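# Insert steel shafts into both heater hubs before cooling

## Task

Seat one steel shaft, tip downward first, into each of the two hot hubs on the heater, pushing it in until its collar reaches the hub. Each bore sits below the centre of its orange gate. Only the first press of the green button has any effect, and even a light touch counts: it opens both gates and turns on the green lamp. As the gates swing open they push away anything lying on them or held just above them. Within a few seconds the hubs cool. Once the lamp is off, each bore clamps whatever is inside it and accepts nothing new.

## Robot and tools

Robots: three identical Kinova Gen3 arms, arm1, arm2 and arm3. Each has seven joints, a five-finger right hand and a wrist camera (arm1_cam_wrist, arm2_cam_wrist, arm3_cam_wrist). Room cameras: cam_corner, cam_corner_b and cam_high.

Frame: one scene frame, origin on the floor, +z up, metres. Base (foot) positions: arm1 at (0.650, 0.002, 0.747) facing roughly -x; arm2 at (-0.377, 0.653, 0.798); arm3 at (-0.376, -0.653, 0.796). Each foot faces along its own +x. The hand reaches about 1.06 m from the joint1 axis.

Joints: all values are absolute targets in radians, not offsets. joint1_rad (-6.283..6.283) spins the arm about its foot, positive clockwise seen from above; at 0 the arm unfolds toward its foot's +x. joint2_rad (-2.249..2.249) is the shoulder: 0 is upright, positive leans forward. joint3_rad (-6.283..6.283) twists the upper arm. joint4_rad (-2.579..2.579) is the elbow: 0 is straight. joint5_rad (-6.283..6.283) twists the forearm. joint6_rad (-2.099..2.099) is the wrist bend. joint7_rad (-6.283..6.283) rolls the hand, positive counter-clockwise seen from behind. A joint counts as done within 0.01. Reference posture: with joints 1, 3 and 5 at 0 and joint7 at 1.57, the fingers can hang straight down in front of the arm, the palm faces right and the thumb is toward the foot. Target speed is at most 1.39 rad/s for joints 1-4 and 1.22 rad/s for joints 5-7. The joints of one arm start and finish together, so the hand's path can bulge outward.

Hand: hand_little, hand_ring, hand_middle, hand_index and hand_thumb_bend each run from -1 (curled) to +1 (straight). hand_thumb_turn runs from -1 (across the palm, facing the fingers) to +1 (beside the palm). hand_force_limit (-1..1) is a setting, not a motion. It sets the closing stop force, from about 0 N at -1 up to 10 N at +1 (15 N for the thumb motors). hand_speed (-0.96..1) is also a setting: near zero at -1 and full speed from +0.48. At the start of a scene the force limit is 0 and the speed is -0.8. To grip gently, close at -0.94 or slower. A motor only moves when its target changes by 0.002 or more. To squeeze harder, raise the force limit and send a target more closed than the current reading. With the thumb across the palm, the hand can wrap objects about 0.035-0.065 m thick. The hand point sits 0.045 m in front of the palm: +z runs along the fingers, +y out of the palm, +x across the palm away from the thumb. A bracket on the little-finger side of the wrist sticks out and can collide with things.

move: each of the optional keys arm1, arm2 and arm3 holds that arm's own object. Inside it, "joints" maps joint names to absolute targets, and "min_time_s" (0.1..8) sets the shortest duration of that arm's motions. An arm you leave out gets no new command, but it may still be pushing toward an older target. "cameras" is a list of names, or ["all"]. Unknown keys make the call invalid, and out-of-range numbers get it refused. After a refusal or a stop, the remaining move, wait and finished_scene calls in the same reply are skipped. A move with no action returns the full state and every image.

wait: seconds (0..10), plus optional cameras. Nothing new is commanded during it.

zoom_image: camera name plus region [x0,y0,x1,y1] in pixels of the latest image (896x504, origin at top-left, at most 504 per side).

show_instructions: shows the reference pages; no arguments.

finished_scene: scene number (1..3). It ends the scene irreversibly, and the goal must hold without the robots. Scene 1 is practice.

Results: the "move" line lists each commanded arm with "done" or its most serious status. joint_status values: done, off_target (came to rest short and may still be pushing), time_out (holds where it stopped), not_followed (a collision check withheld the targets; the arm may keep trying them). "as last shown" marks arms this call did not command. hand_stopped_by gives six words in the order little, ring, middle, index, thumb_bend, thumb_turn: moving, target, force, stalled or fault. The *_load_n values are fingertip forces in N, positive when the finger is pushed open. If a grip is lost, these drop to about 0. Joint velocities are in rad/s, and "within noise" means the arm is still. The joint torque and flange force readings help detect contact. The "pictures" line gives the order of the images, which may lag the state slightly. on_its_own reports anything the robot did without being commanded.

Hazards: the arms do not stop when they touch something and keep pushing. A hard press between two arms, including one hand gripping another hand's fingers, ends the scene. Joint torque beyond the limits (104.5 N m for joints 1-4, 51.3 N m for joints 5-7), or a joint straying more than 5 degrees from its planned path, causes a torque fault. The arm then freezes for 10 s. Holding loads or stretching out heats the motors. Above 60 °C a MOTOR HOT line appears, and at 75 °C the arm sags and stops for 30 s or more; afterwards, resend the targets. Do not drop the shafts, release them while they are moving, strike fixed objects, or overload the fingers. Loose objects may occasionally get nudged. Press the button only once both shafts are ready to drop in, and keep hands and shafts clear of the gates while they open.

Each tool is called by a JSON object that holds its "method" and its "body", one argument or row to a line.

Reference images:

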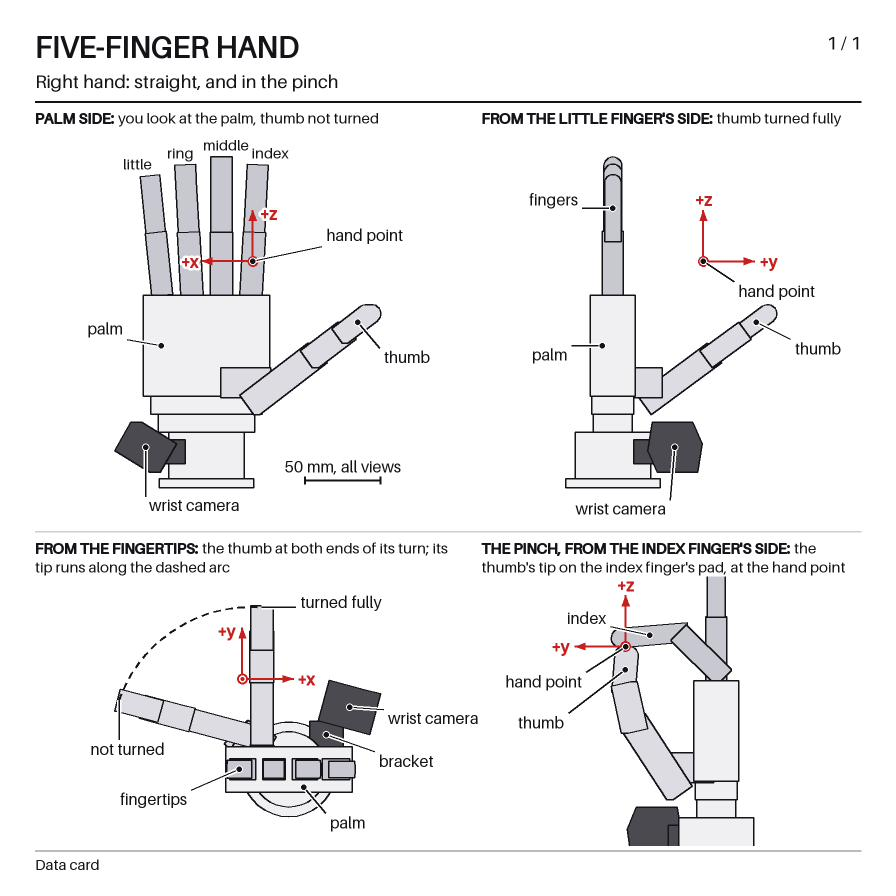

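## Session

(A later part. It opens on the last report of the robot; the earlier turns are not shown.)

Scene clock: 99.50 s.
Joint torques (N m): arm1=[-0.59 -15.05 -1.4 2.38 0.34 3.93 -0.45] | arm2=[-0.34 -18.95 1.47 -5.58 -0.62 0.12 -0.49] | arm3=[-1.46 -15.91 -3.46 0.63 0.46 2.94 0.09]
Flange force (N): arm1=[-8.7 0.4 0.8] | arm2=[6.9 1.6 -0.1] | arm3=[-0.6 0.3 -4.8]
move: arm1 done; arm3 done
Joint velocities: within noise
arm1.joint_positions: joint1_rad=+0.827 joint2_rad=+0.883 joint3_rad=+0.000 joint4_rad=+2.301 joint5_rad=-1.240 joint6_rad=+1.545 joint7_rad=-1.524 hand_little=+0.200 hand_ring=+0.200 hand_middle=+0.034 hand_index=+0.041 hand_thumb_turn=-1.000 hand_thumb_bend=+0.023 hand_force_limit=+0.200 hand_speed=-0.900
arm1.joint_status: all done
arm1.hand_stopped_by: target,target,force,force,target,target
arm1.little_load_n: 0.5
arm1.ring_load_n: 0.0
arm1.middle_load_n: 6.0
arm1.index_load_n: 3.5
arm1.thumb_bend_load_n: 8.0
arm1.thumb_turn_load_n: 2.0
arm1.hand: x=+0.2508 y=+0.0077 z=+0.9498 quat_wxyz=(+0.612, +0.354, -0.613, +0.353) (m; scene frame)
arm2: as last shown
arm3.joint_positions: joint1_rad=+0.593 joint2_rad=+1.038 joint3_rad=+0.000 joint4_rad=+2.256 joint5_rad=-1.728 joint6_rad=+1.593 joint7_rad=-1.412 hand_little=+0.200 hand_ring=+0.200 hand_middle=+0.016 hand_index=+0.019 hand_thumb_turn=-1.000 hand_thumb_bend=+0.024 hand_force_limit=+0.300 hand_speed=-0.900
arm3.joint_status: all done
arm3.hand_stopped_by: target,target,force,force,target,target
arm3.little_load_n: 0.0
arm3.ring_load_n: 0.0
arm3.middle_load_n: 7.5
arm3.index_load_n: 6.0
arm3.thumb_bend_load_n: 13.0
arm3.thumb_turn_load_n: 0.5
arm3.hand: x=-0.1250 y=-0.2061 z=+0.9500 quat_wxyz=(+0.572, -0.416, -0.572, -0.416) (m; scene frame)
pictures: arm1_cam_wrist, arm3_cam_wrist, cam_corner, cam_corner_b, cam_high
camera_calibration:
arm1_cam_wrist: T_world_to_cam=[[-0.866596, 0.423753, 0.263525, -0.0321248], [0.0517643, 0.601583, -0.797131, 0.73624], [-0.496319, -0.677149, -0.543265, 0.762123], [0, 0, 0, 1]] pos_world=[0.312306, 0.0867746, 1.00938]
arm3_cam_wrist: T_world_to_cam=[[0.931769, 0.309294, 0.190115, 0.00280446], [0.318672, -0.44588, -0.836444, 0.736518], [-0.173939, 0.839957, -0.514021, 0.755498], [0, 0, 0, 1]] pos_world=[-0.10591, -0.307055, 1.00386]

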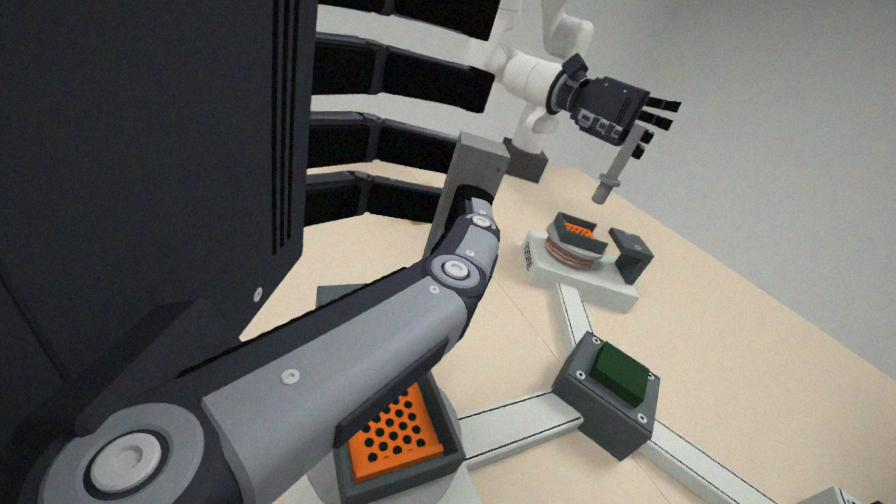

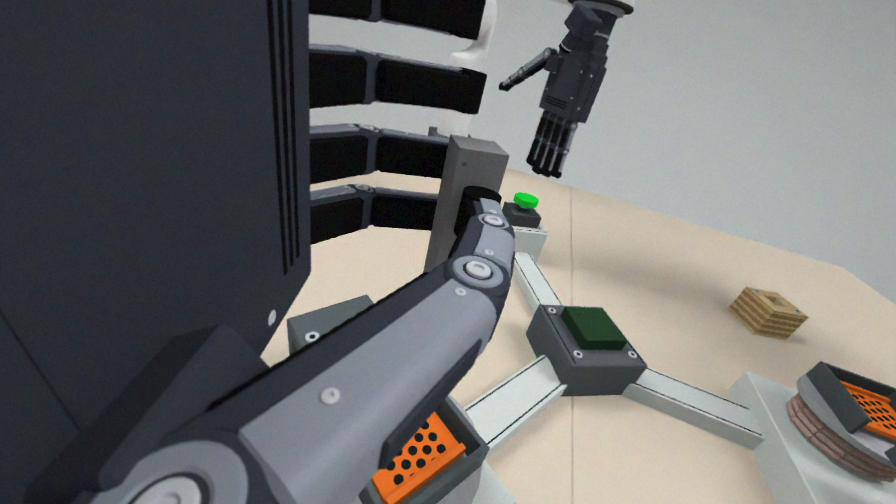

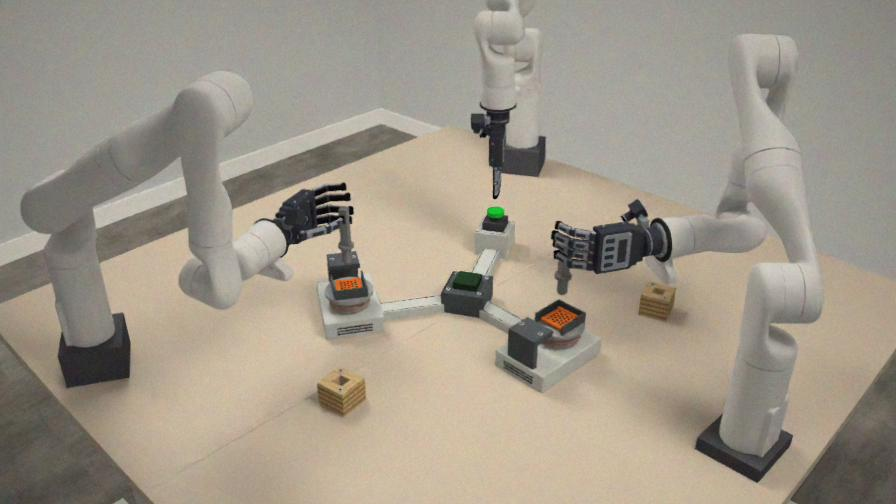

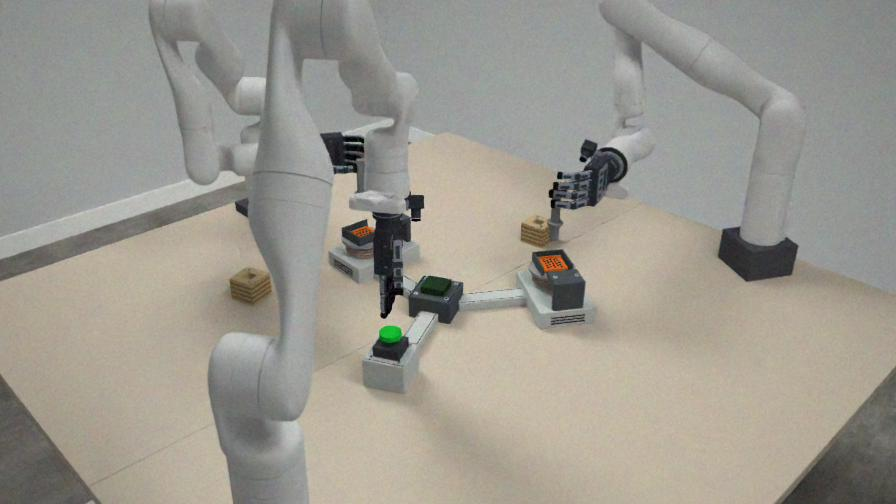

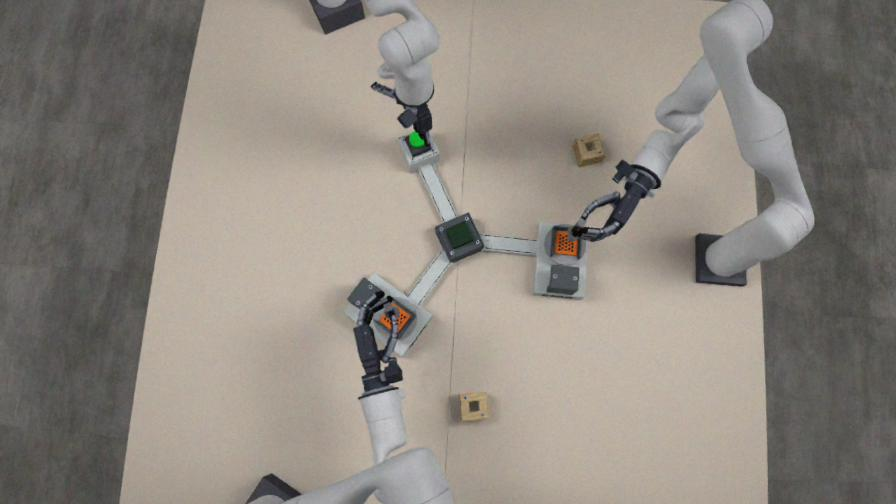

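{"method": "move", "body": {
  "arm1": {"joints": {"joint1_rad": 0.8278, "joint2_rad": 0.9780, "joint4_rad": 2.2809, "joint5_rad": -1.2423, "joint6_rad": 1.5205, "joint7_rad": -1.4530}, "min_time_s": 1.2},
  "arm3": {"joints": {"joint1_rad": 0.5932, "joint2_rad": 1.1269, "joint4_rad": 2.2227, "joint5_rad": -1.7266, "joint6_rad": 1.6013, "joint7_rad": -1.3566}, "min_time_s": 1.2},
  "cameras": ["arm1_cam_wrist","arm3_cam_wrist","cam_corner","cam_corner_b","cam_high"]
}}

{"method": "zoom_image", "body": {
  "camera": "cam_corner",
  "region": [490, 220, 650, 380]
}}

{"method": "zoom_image", "body": {
  "camera": "cam_corner_b",
  "region": [470, 170, 630, 330]
}}

{"method": "zoom_image", "body": {
  "camera": "cam_corner",
  "region": [270, 190, 430, 350]
}}

{"method": "zoom_image", "body": {
  "camera": "cam_corner_b",
  "region": [300, 140, 440, 280]
}}

{"method": "zoom_image", "body": {
  "camera": "arm1_cam_wrist",
  "region": [480, 80, 680, 330]
}}

Scene clock: 101.97 s.
Joint torques (N m): arm1=[-0.65 -15.58 -1.61 3.09 0.56 3.88 -0.49] | arm2=[-0.29 -18.89 1.47 -5.51 -0.61 0.09 -0.53] | arm3=[-1.46 -16.27 -3.59 1.17 0.67 2.89 0.08]
Flange force (N): arm1=[-8.9 -0.1 0.7] | arm2=[7.1 1.6 -0.4] | arm3=[-0.7 0.5 -4.7]
move: arm1 done; arm3 done
Joint velocities: within noise
arm1.joint_positions: joint1_rad=+0.828 joint2_rad=+0.978 joint3_rad=+0.000 joint4_rad=+2.281 joint5_rad=-1.242 joint6_rad=+1.520 joint7_rad=-1.453 hand_little=+0.200 hand_ring=+0.200 hand_middle=+0.034 hand_index=+0.041 hand_thumb_turn=-1.000 hand_thumb_bend=+0.023 hand_force_limit=+0.200 hand_speed=-0.900
arm1.joint_status: all done
arm1.hand_stopped_by: target,target,force,force,target,target
arm1.little_load_n: 0.0
arm1.ring_load_n: 0.0
arm1.middle_load_n: 5.5
arm1.index_load_n: 3.0
arm1.thumb_bend_load_n: 8.0
arm1.thumb_turn_load_n: 2.0
arm1.hand: x=+0.2508 y=+0.0077 z=+0.9197 quat_wxyz=(+0.612, +0.354, -0.613, +0.353) (m; scene frame)
arm2: as last shown
arm3.joint_positions: joint1_rad=+0.593 joint2_rad=+1.127 joint3_rad=+0.000 joint4_rad=+2.223 joint5_rad=-1.727 joint6_rad=+1.601 joint7_rad=-1.357 hand_little=+0.200 hand_ring=+0.200 hand_middle=+0.016 hand_index=+0.019 hand_thumb_turn=-1.000 hand_thumb_bend=+0.024 hand_force_limit=+0.300 hand_speed=-0.900
arm3.joint_status: all done
arm3.hand_stopped_by: target,target,force,force,target,target
arm3.little_load_n: 0.0
arm3.ring_load_n: 0.0
arm3.middle_load_n: 7.5
arm3.index_load_n: 6.0
arm3.thumb_bend_load_n: 12.5
arm3.thumb_turn_load_n: 0.5
arm3.hand: x=-0.1250 y=-0.2060 z=+0.9201 quat_wxyz=(+0.572, -0.416, -0.572, -0.416) (m; scene frame)
pictures: arm1_cam_wrist, arm3_cam_wrist, cam_corner, cam_corner_b, cam_high
camera_calibration:
arm1_cam_wrist: T_world_to_cam=[[-0.866588, 0.423764, 0.263532, -0.0242463], [0.0518348, 0.601677, -0.797056, 0.712082], [-0.496325, -0.677058, -0.543372, 0.745938], [0, 0, 0, 1]] pos_world=[0.312306, 0.0868744, 0.97928]
arm3_cam_wrist: T_world_to_cam=[[0.931769, 0.309283, 0.190134, 0.00848554], [0.318668, -0.445807, -0.836485, 0.711486], [-0.173947, 0.84, -0.513947, 0.740018], [0, 0, 0, 1]] pos_world=[-0.10591, -0.307054, 0.973864]

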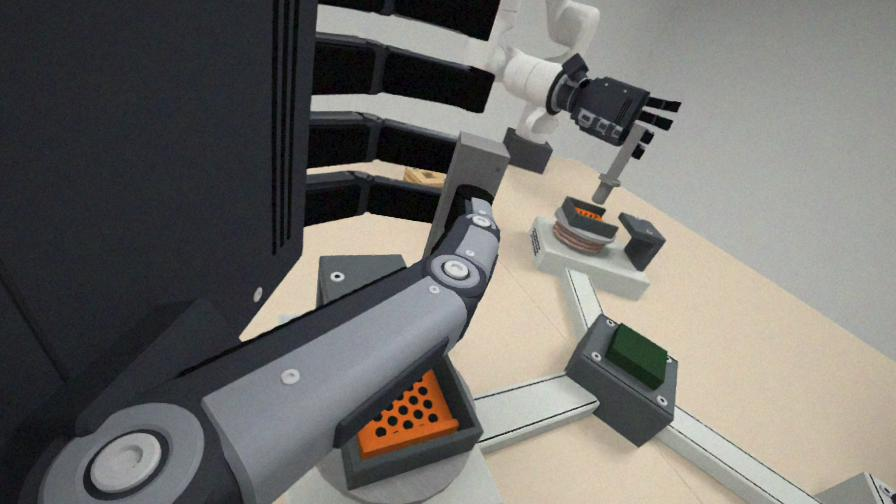

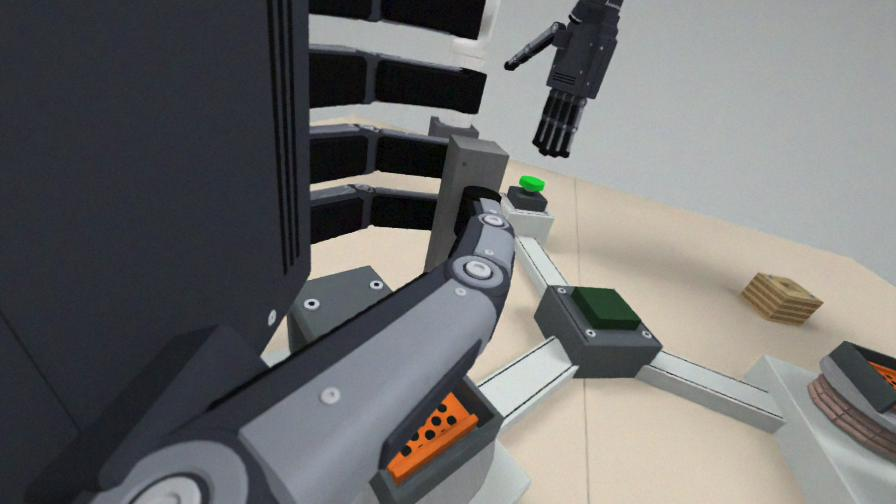

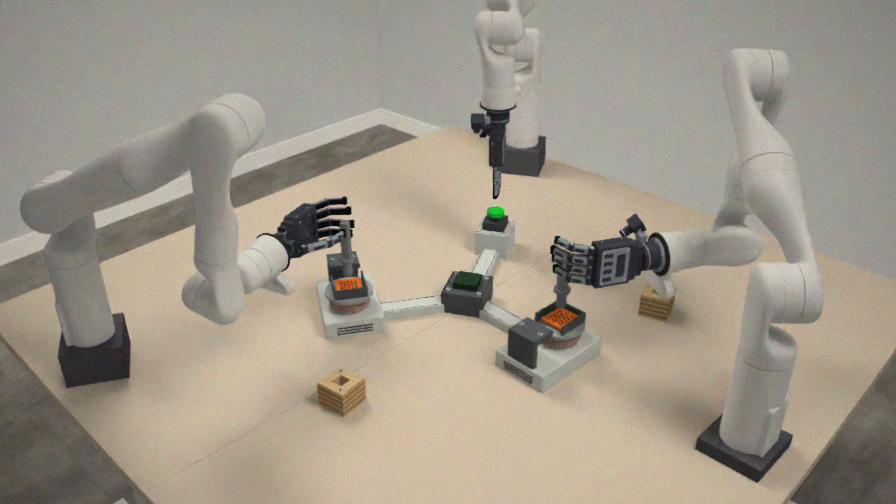

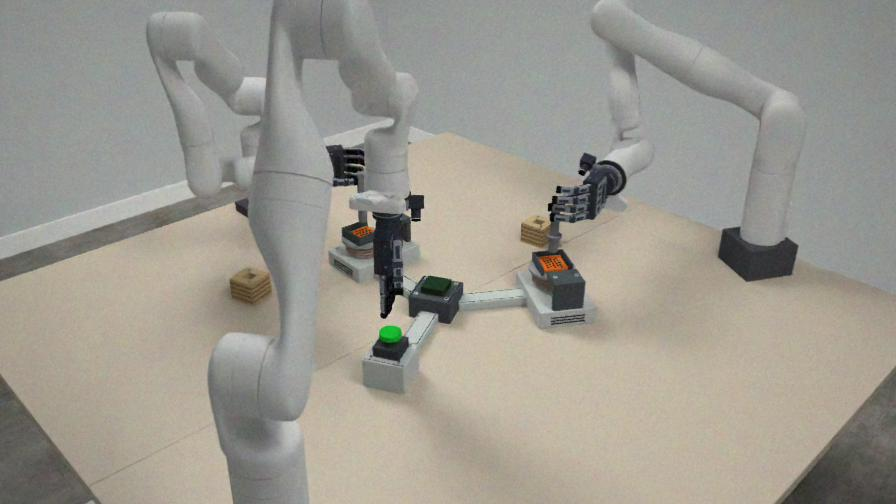

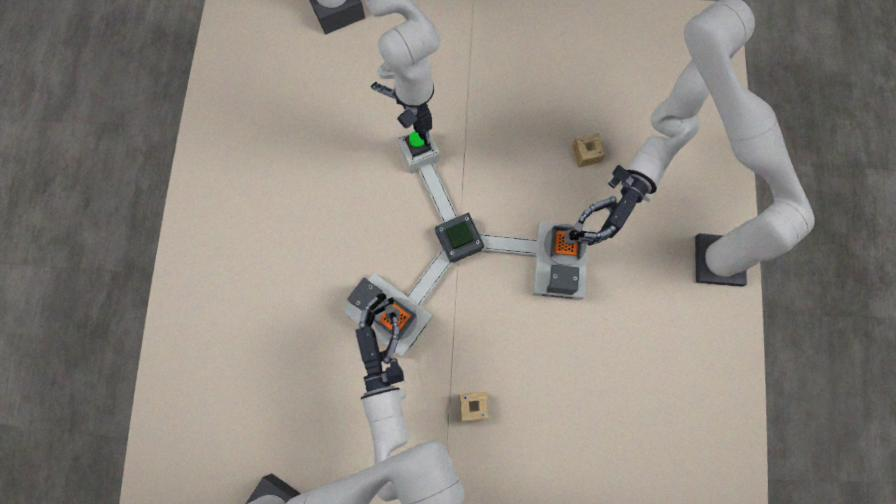

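Scaled by 3.150.

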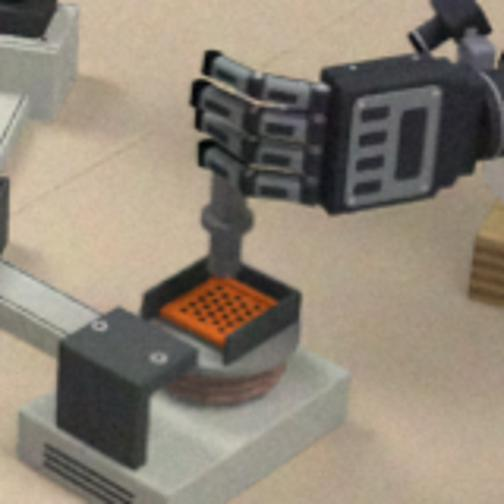

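Scaled by 3.150.

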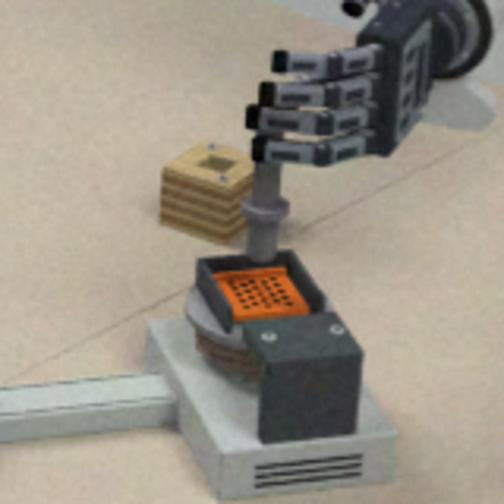

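Scaled by 3.150.

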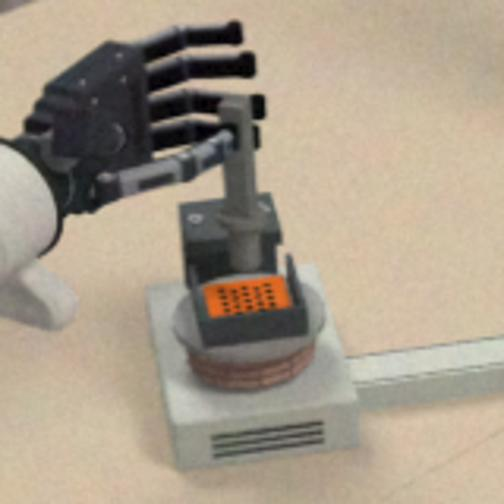

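Scaled by 3.600.

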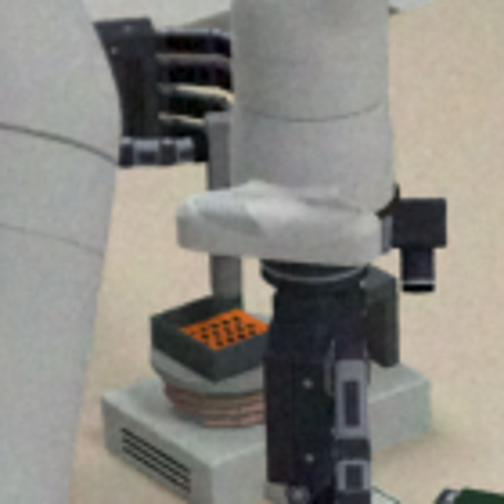

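Scaled by 2.016.

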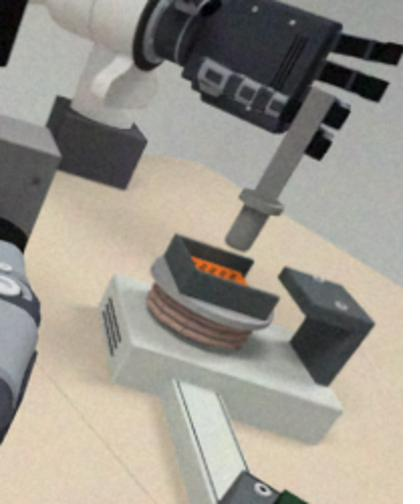

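{"method": "zoom_image", "body": {
  "camera": "arm1_cam_wrist",
  "region": [540, 160, 640, 260]
}}

{"method": "zoom_image", "body": {
  "camera": "cam_corner",
  "region": [520, 270, 600, 350]
}}

{"method": "zoom_image", "body": {
  "camera": "cam_corner_b",
  "region": [330, 190, 410, 270]
}}

{"method": "zoom_image", "body": {
  "camera": "cam_high",
  "region": [530, 200, 610, 280]
}}

{"method": "zoom_image", "body": {
  "camera": "cam_high",
  "region": [350, 280, 430, 360]
}}

{"method": "zoom_image", "body": {
  "camera": "cam_corner",
  "region": [300, 250, 400, 350]
}}

{"method": "zoom_image", "body": {
  "camera": "cam_corner_b",
  "region": [510, 220, 610, 320]
}}

Scaled by 5.040.

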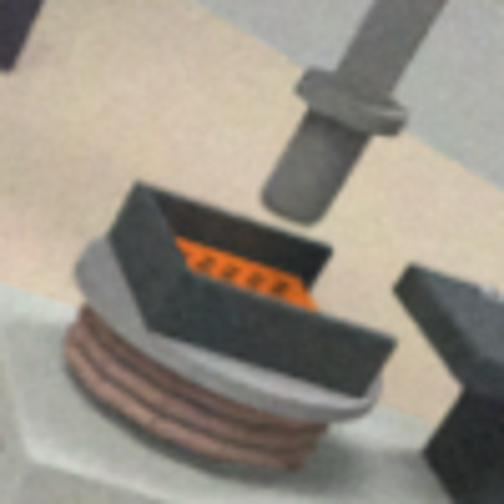

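Scaled by 6.300.

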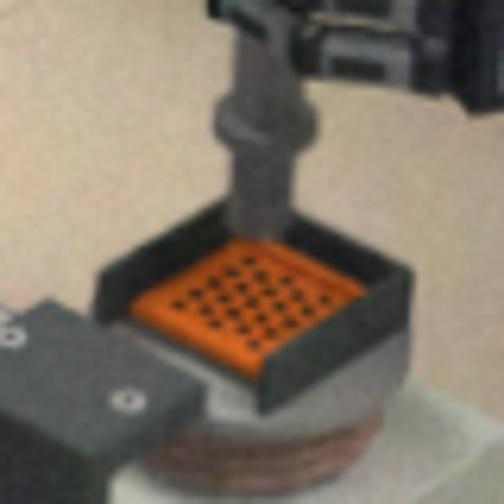

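Scaled by 6.300.

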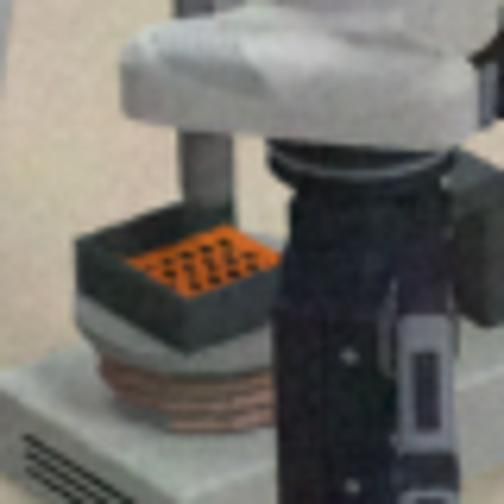

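Scaled by 6.300.

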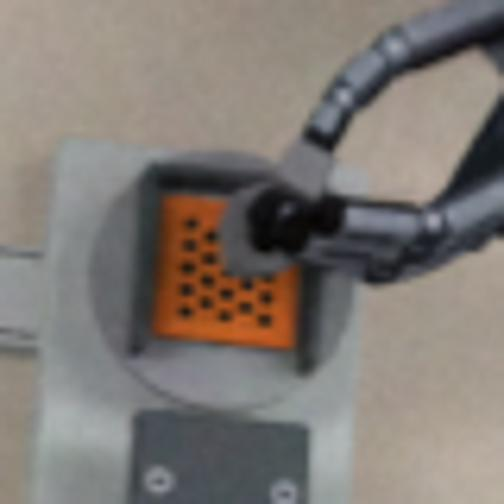

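Scaled by 6.300.

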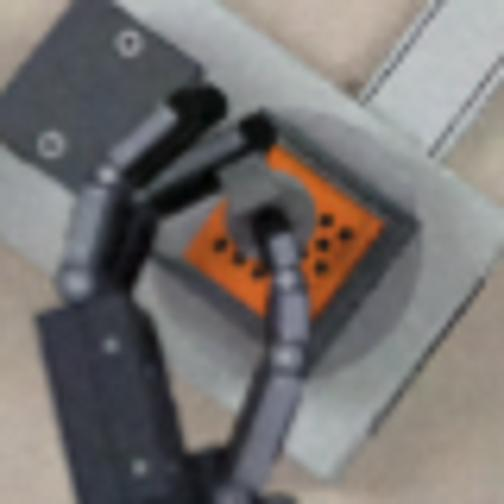

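Scaled by 5.040.

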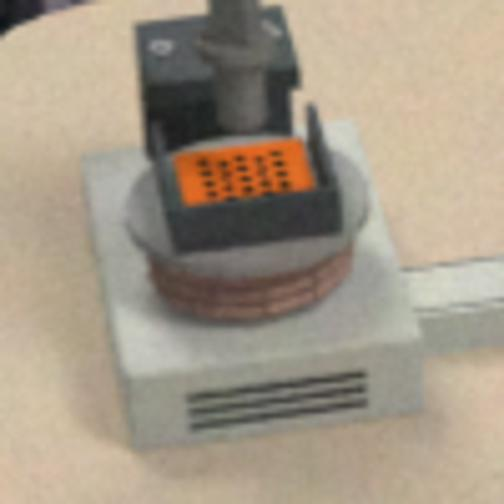

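Scaled by 5.040.

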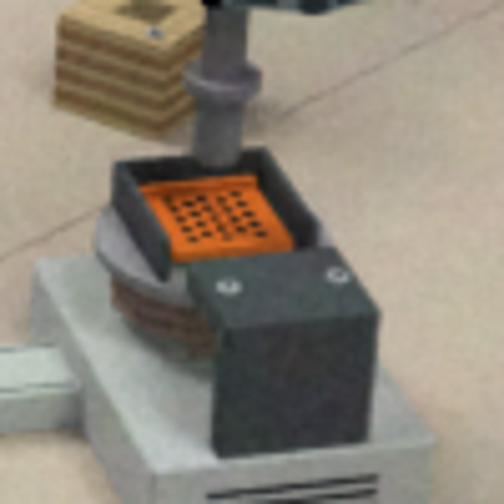

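{"method": "zoom_image", "body": {
  "camera": "arm1_cam_wrist",
  "region": [550, 170, 630, 250]
}}

{"method": "zoom_image", "body": {
  "camera": "cam_high",
  "region": [370, 290, 420, 340]
}}

{"method": "zoom_image", "body": {
  "camera": "cam_high",
  "region": [540, 215, 590, 265]
}}

{"method": "zoom_image", "body": {
  "camera": "arm3_cam_wrist",
  "region": [340, 360, 540, 504]
}}

{"method": "zoom_image", "body": {
  "camera": "arm1_cam_wrist",
  "region": [310, 340, 510, 504]
}}

Scaled by 6.300.

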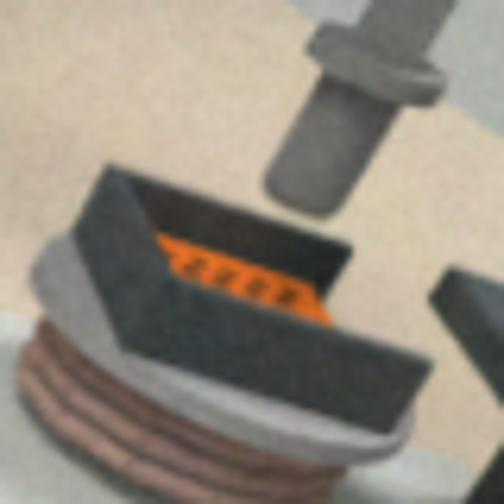

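Scaled by 10.080.

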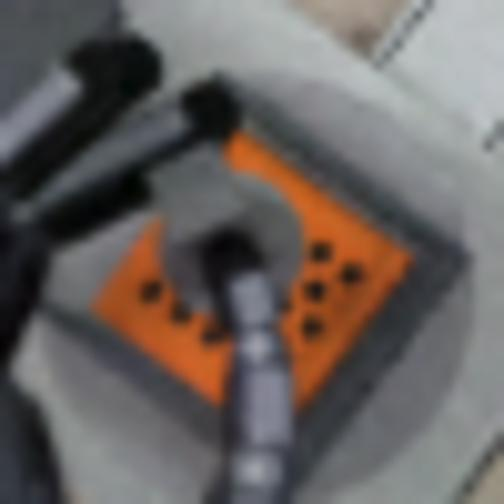

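Scaled by 10.080.

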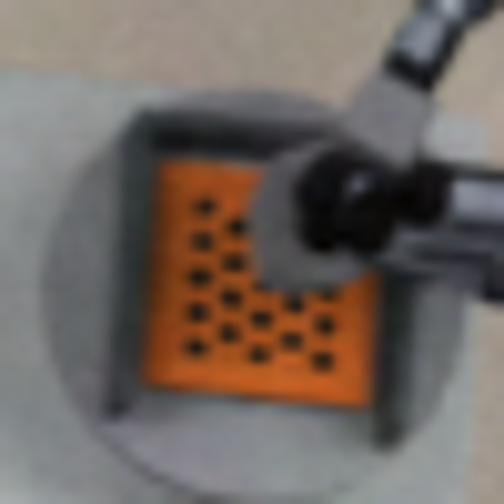

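Scaled by 2.520.

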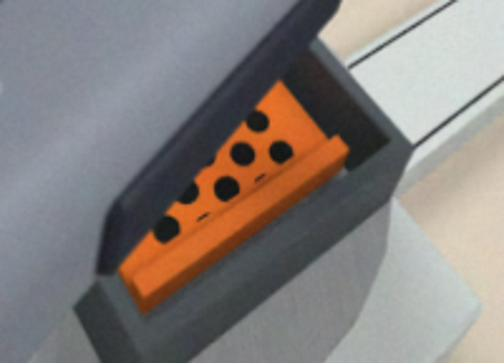

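Scaled by 2.520.

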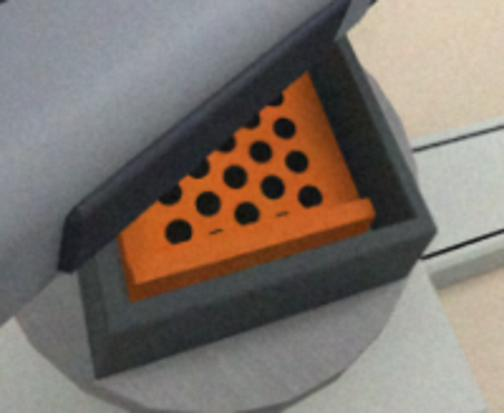

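{"method": "move", "body": {
  "arm1": {"joints": {"joint1_rad": 0.8251, "joint2_rad": 0.8832, "joint4_rad": 2.2994, "joint5_rad": -1.2422, "joint6_rad": 1.5453, "joint7_rad": -1.5251}, "min_time_s": 1.2},
  "arm3": {"joints": {"joint1_rad": 0.5944, "joint2_rad": 1.0383, "joint4_rad": 2.2596, "joint5_rad": -1.7268, "joint6_rad": 1.5930, "joint7_rad": -1.4078}, "min_time_s": 1.2},
  "arm2": {"joints": {"joint2_rad": 0.6440, "joint4_rad": 1.5840, "joint6_rad": 0.9136}, "min_time_s": 1.5},
  "cameras": ["arm2_cam_wrist","cam_corner_b","cam_corner","cam_high"]
}}

{"method": "zoom_image", "body": {
  "camera": "cam_corner_b",
  "region": [350, 260, 430, 360]
}}

{"method": "zoom_image", "body": {
  "camera": "cam_corner",
  "region": [460, 170, 540, 260]
}}

Scene clock: 119.70 s.
Joint torques (N m): arm1=[-0.6 -15.06 -1.42 2.44 0.3 3.87 -0.5] | arm2=[-0.4 -19.26 1.52 -5.08 -0.63 0.1 -0.51] | arm3=[-1.48 -15.89 -3.46 0.68 0.46 2.94 0.08]
Flange force (N): arm1=[-8.7 0.5 0.5] | arm2=[6.9 1.9 0.3] | arm3=[-0.7 0.4 -4.9]
move: arm1 done; arm2 done; arm3 done
Joint velocities: within noise
arm1.joint_positions: joint1_rad=+0.825 joint2_rad=+0.883 joint3_rad=+0.000 joint4_rad=+2.299 joint5_rad=-1.242 joint6_rad=+1.545 joint7_rad=-1.525 hand_little=+0.200 hand_ring=+0.200 hand_middle=+0.034 hand_index=+0.041 hand_thumb_turn=-1.000 hand_thumb_bend=+0.023 hand_force_limit=+0.200 hand_speed=-0.900
arm1.joint_status: all done
arm1.hand_stopped_by: target,target,force,force,target,target
arm1.little_load_n: 0.0
arm1.ring_load_n: 0.0
arm1.middle_load_n: 6.0
arm1.index_load_n: 3.5
arm1.thumb_bend_load_n: 8.0
arm1.thumb_turn_load_n: 2.0
arm1.hand: x=+0.2501 y=+0.0076 z=+0.9498 quat_wxyz=(+0.612, +0.354, -0.613, +0.353) (m; scene frame)
arm2.joint_positions: joint1_rad=-0.123 joint2_rad=+0.644 joint3_rad=+0.000 joint4_rad=+1.584 joint5_rad=+0.000 joint6_rad=+0.914 joint7_rad=+1.571 hand_little=+1.000 hand_ring=+1.000 hand_middle=+1.000 hand_index=+1.000 hand_thumb_turn=+1.000 hand_thumb_bend=+1.000 hand_force_limit=+0.000 hand_speed=-0.800
arm2.joint_status: all done
arm2.hand_stopped_by: target,target,target,target,target,target
arm2.little_load_n: 0.0
arm2.ring_load_n: 0.0
arm2.middle_load_n: 0.0
arm2.index_load_n: 0.0
arm2.thumb_bend_load_n: 0.0
arm2.thumb_turn_load_n: 0.0
arm2.hand: x=-0.1722 y=+0.2189 z=+0.8989 quat_wxyz=(-0.007, +0.889, -0.457, -0.003) (m; scene frame)
arm3.joint_positions: joint1_rad=+0.594 joint2_rad=+1.038 joint3_rad=+0.000 joint4_rad=+2.260 joint5_rad=-1.727 joint6_rad=+1.593 joint7_rad=-1.408 hand_little=+0.200 hand_ring=+0.200 hand_middle=+0.016 hand_index=+0.019 hand_thumb_turn=-1.000 hand_thumb_bend=+0.024 hand_force_limit=+0.300 hand_speed=-0.900
arm3.joint_status: all done
arm3.hand_stopped_by: target,target,force,force,target,target
arm3.little_load_n: 0.0
arm3.ring_load_n: 0.0
arm3.middle_load_n: 7.5
arm3.index_load_n: 6.0
arm3.thumb_bend_load_n: 12.5
arm3.thumb_turn_load_n: 0.5
arm3.hand: x=-0.1259 y=-0.2071 z=+0.9500 quat_wxyz=(+0.572, -0.416, -0.572, -0.415) (m; scene frame)
pictures: arm2_cam_wrist, cam_corner, cam_corner_b, cam_high
camera_calibration:
arm2_cam_wrist: T_world_to_cam=[[-0.656204, -0.75455, 0.00707247, 0.0462272], [-0.66741, 0.584744, 0.461127, -0.652304], [-0.352079, 0.297873, -0.887306, 0.792477], [0, 0, 0, 1]] pos_world=[-0.126005, 0.180254, 1.00364]

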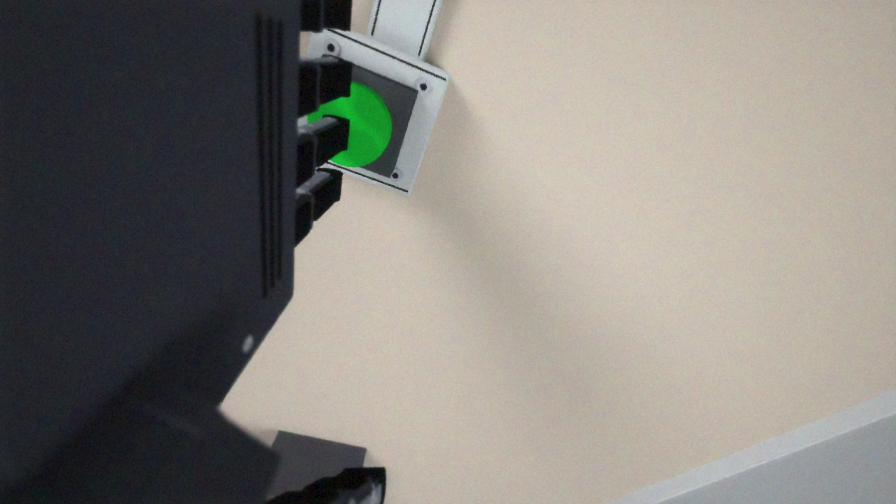

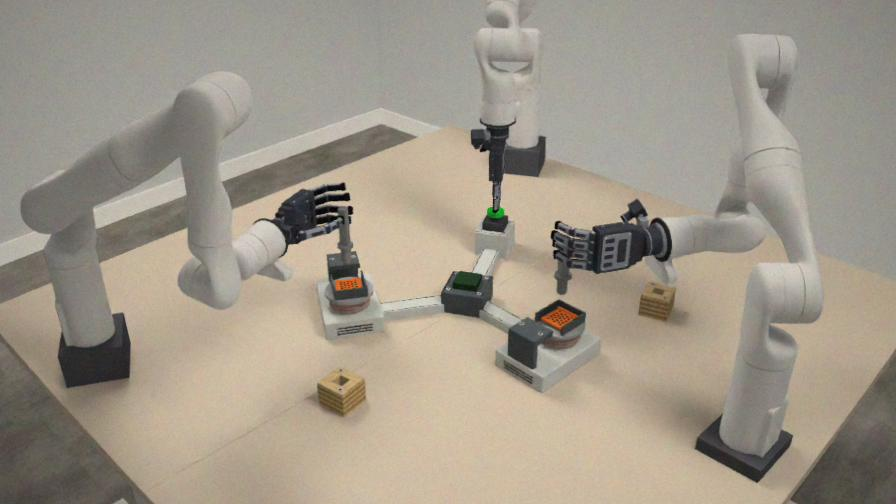

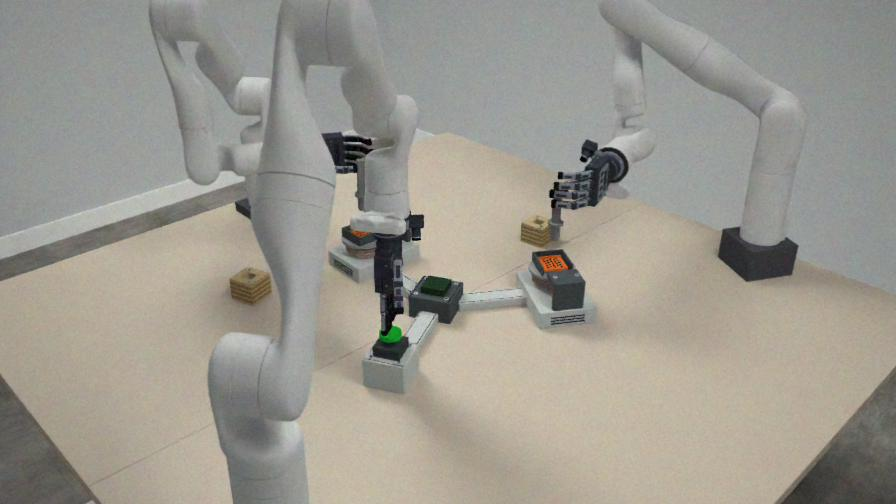

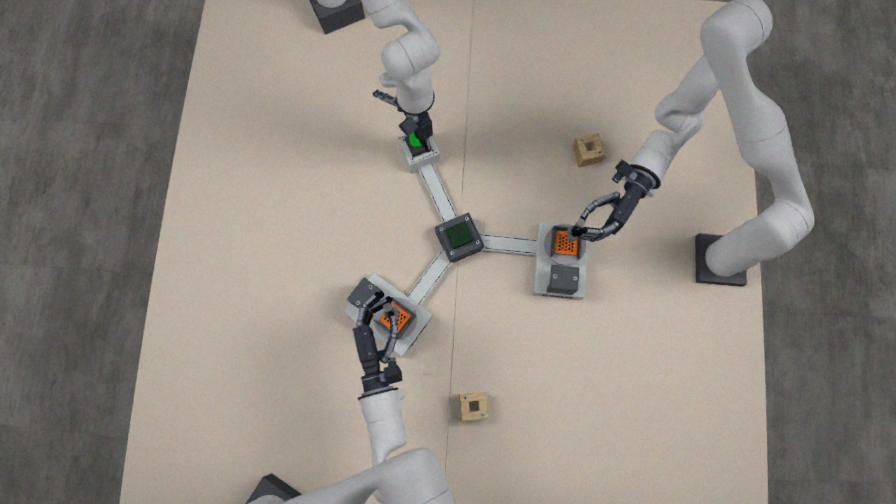

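Scaled by 5.040.

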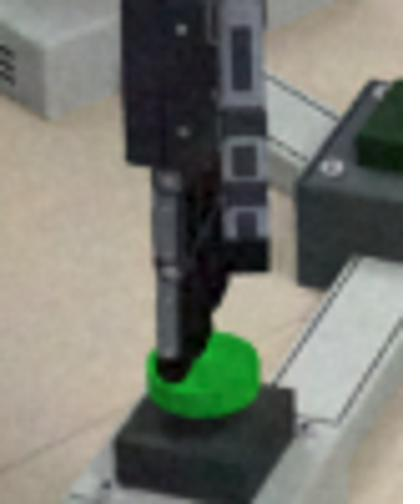

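Scaled by 5.600.

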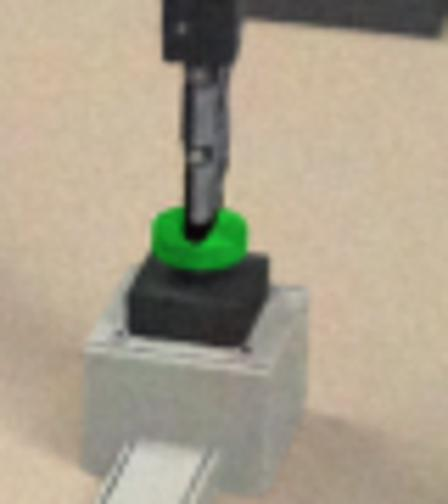

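{"method": "move", "body": {
  "arm2": {"joints": {"joint2_rad": 0.6528, "joint4_rad": 1.5904, "joint6_rad": 0.8984}, "min_time_s": 0.6},
  "cameras": ["cam_corner"]
}}

Scene clock: 122.57 s.
Joint torques (N m): arm1=[-0.6 -15.07 -1.43 2.23 0.35 3.87 -0.45] | arm2=[-0.33 -18.28 1.56 -4.66 -0.64 -0.05 -0.52] | arm3=[-1.48 -15.91 -3.51 0.68 0.48 2.94 0.11]
Flange force (N): arm1=[-8.5 0.1 0.9] | arm2=[6.5 1.8 -1.9] | arm3=[-0.7 0.4 -4.9]
move: arm2 done
Joint velocities: within noise
arm1, arm3: as last shown
arm1.little_load_n: -0.5
arm1.index_load_n: 3.0
arm2.joint_positions: joint1_rad=-0.123 joint2_rad=+0.653 joint3_rad=+0.000 joint4_rad=+1.590 joint5_rad=+0.000 joint6_rad=+0.898 joint7_rad=+1.571 hand_little=+1.000 hand_ring=+1.000 hand_middle=+1.000 hand_index=+1.000 hand_thumb_turn=+1.000 hand_thumb_bend=+1.000 hand_force_limit=+0.000 hand_speed=-0.800
arm2.joint_status: all done
arm2.hand_stopped_by: target,target,target,target,target,target
arm2.little_load_n: 0.0
arm2.ring_load_n: 0.0
arm2.middle_load_n: 0.0
arm2.index_load_n: 0.0
arm2.thumb_bend_load_n: 0.0
arm2.thumb_turn_load_n: 0.0
arm2.hand: x=-0.1722 y=+0.2190 z=+0.8929 quat_wxyz=(-0.007, +0.889, -0.457, -0.003) (m; scene frame)
pictures: cam_corner

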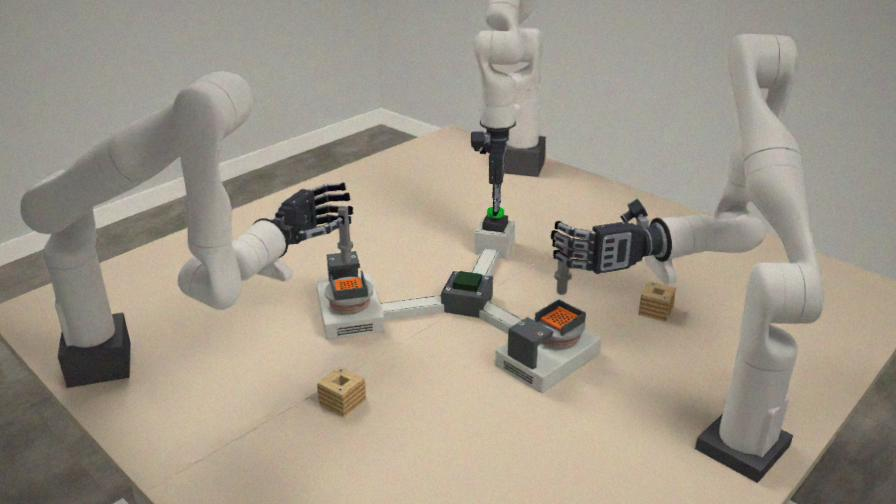

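{"method": "move", "body": {
  "arm2": {"joints": {"joint2_rad": 0.6565, "joint4_rad": 1.5930, "joint6_rad": 0.8921}, "min_time_s": 0.5},
  "cameras": ["cam_corner"]
}}

Scene clock: 123.57 s.
Joint torques (N m): arm1=[-0.66 -15.08 -1.47 2.34 0.31 3.86 -0.47] | arm2=[-0.37 -17.88 1.42 -4.44 -0.71 -0.06 -0.54] | arm3=[-1.48 -15.92 -3.47 0.69 0.47 2.93 0.08]
Flange force (N): arm1=[-8.7 0.2 0.5] | arm2=[6.5 1.9 -2.7] | arm3=[-0.7 0.4 -4.8]
move: arm2 done
Joint velocities: within noise
arm1, arm3: as last shown
arm1.little_load_n: 0.0
arm1.middle_load_n: 5.5
arm2.joint_positions: joint1_rad=-0.123 joint2_rad=+0.657 joint3_rad=+0.000 joint4_rad=+1.593 joint5_rad=+0.000 joint6_rad=+0.892 joint7_rad=+1.571 hand_little=+1.000 hand_ring=+1.000 hand_middle=+1.000 hand_index=+1.000 hand_thumb_turn=+1.000 hand_thumb_bend=+1.000 hand_force_limit=+0.000 hand_speed=-0.800
arm2.joint_status: all done
arm2.hand_stopped_by: target,target,target,target,target,target
arm2.little_load_n: 0.0
arm2.ring_load_n: 0.0
arm2.middle_load_n: 0.0
arm2.index_load_n: 0.0
arm2.thumb_bend_load_n: 0.0
arm2.thumb_turn_load_n: 0.0
arm2.hand: x=-0.1722 y=+0.2191 z=+0.8904 quat_wxyz=(-0.007, +0.889, -0.457, -0.003) (m; scene frame)
arm3.thumb_bend_load_n: 13.0
pictures: cam_corner

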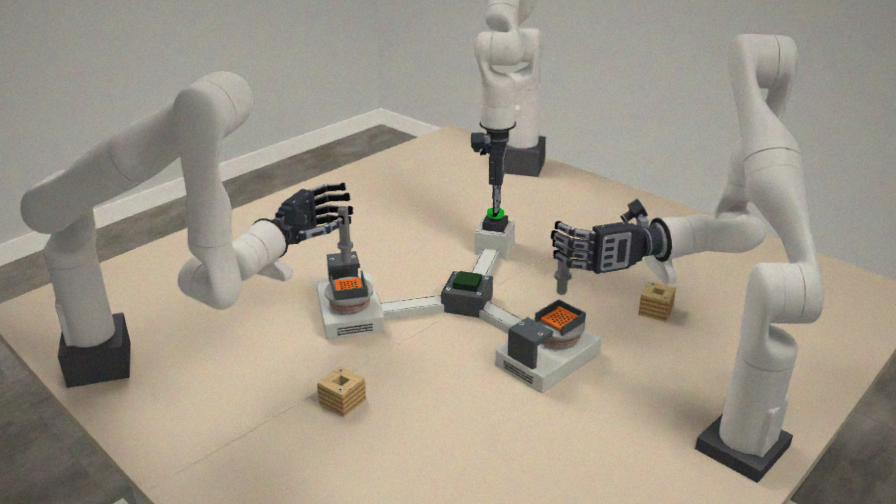

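{"method": "move", "body": {
  "arm2": {"joints": {"joint2_rad": 0.6603, "joint4_rad": 1.5955, "joint6_rad": 0.8858}, "min_time_s": 0.5},
  "cameras": ["cam_corner"]
}}

Scene clock: 124.53 s.
Joint torques (N m): arm1=[-0.61 -15.03 -1.41 2.35 0.28 3.88 -0.46] | arm2=[-0.38 -13.18 1.31 -3.09 -0.63 -0.98 -0.54] | arm3=[-1.5 -15.92 -3.47 0.67 0.47 2.95 0.07]
Flange force (N): arm1=[-8.5 0.3 0.5] | arm2=[4.6 1.8 -13.4] | arm3=[-0.7 0.3 -4.9]
move: arm2 done
Joint velocities: within noise
arm1, arm3: as last shown
arm1.middle_load_n: 6.0
arm1.index_load_n: 3.5
arm1.thumb_turn_load_n: 2.5
arm2.joint_positions: joint1_rad=-0.123 joint2_rad=+0.660 joint3_rad=+0.000 joint4_rad=+1.595 joint5_rad=+0.000 joint6_rad=+0.886 joint7_rad=+1.571 hand_little=+1.000 hand_ring=+1.000 hand_middle=+1.000 hand_index=+1.000 hand_thumb_turn=+1.000 hand_thumb_bend=+1.000 hand_force_limit=+0.000 hand_speed=-0.800
arm2.joint_status: all done
arm2.hand_stopped_by: target,target,target,target,target,target
arm2.little_load_n: 0.0
arm2.ring_load_n: 0.0
arm2.middle_load_n: 0.0
arm2.index_load_n: 0.0
arm2.thumb_bend_load_n: 0.0
arm2.thumb_turn_load_n: 0.0
arm2.hand: x=-0.1721 y=+0.2191 z=+0.8879 quat_wxyz=(-0.007, +0.889, -0.457, -0.003) (m; scene frame)
pictures: cam_corner

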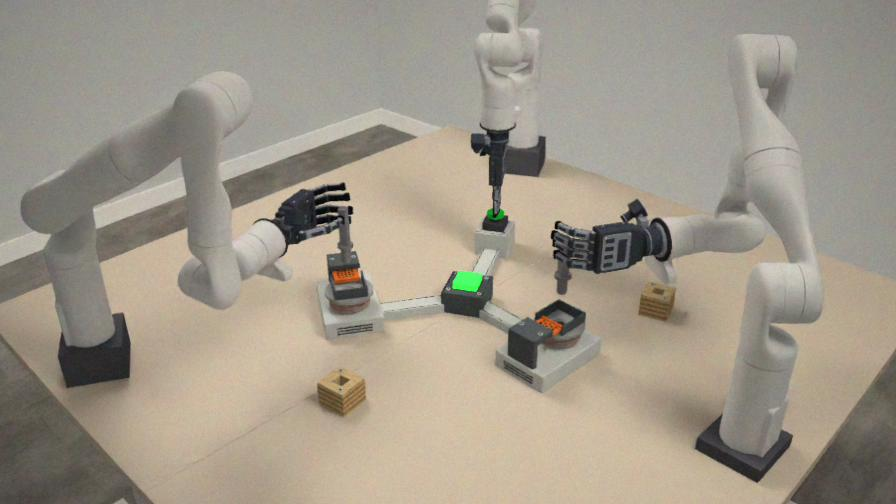

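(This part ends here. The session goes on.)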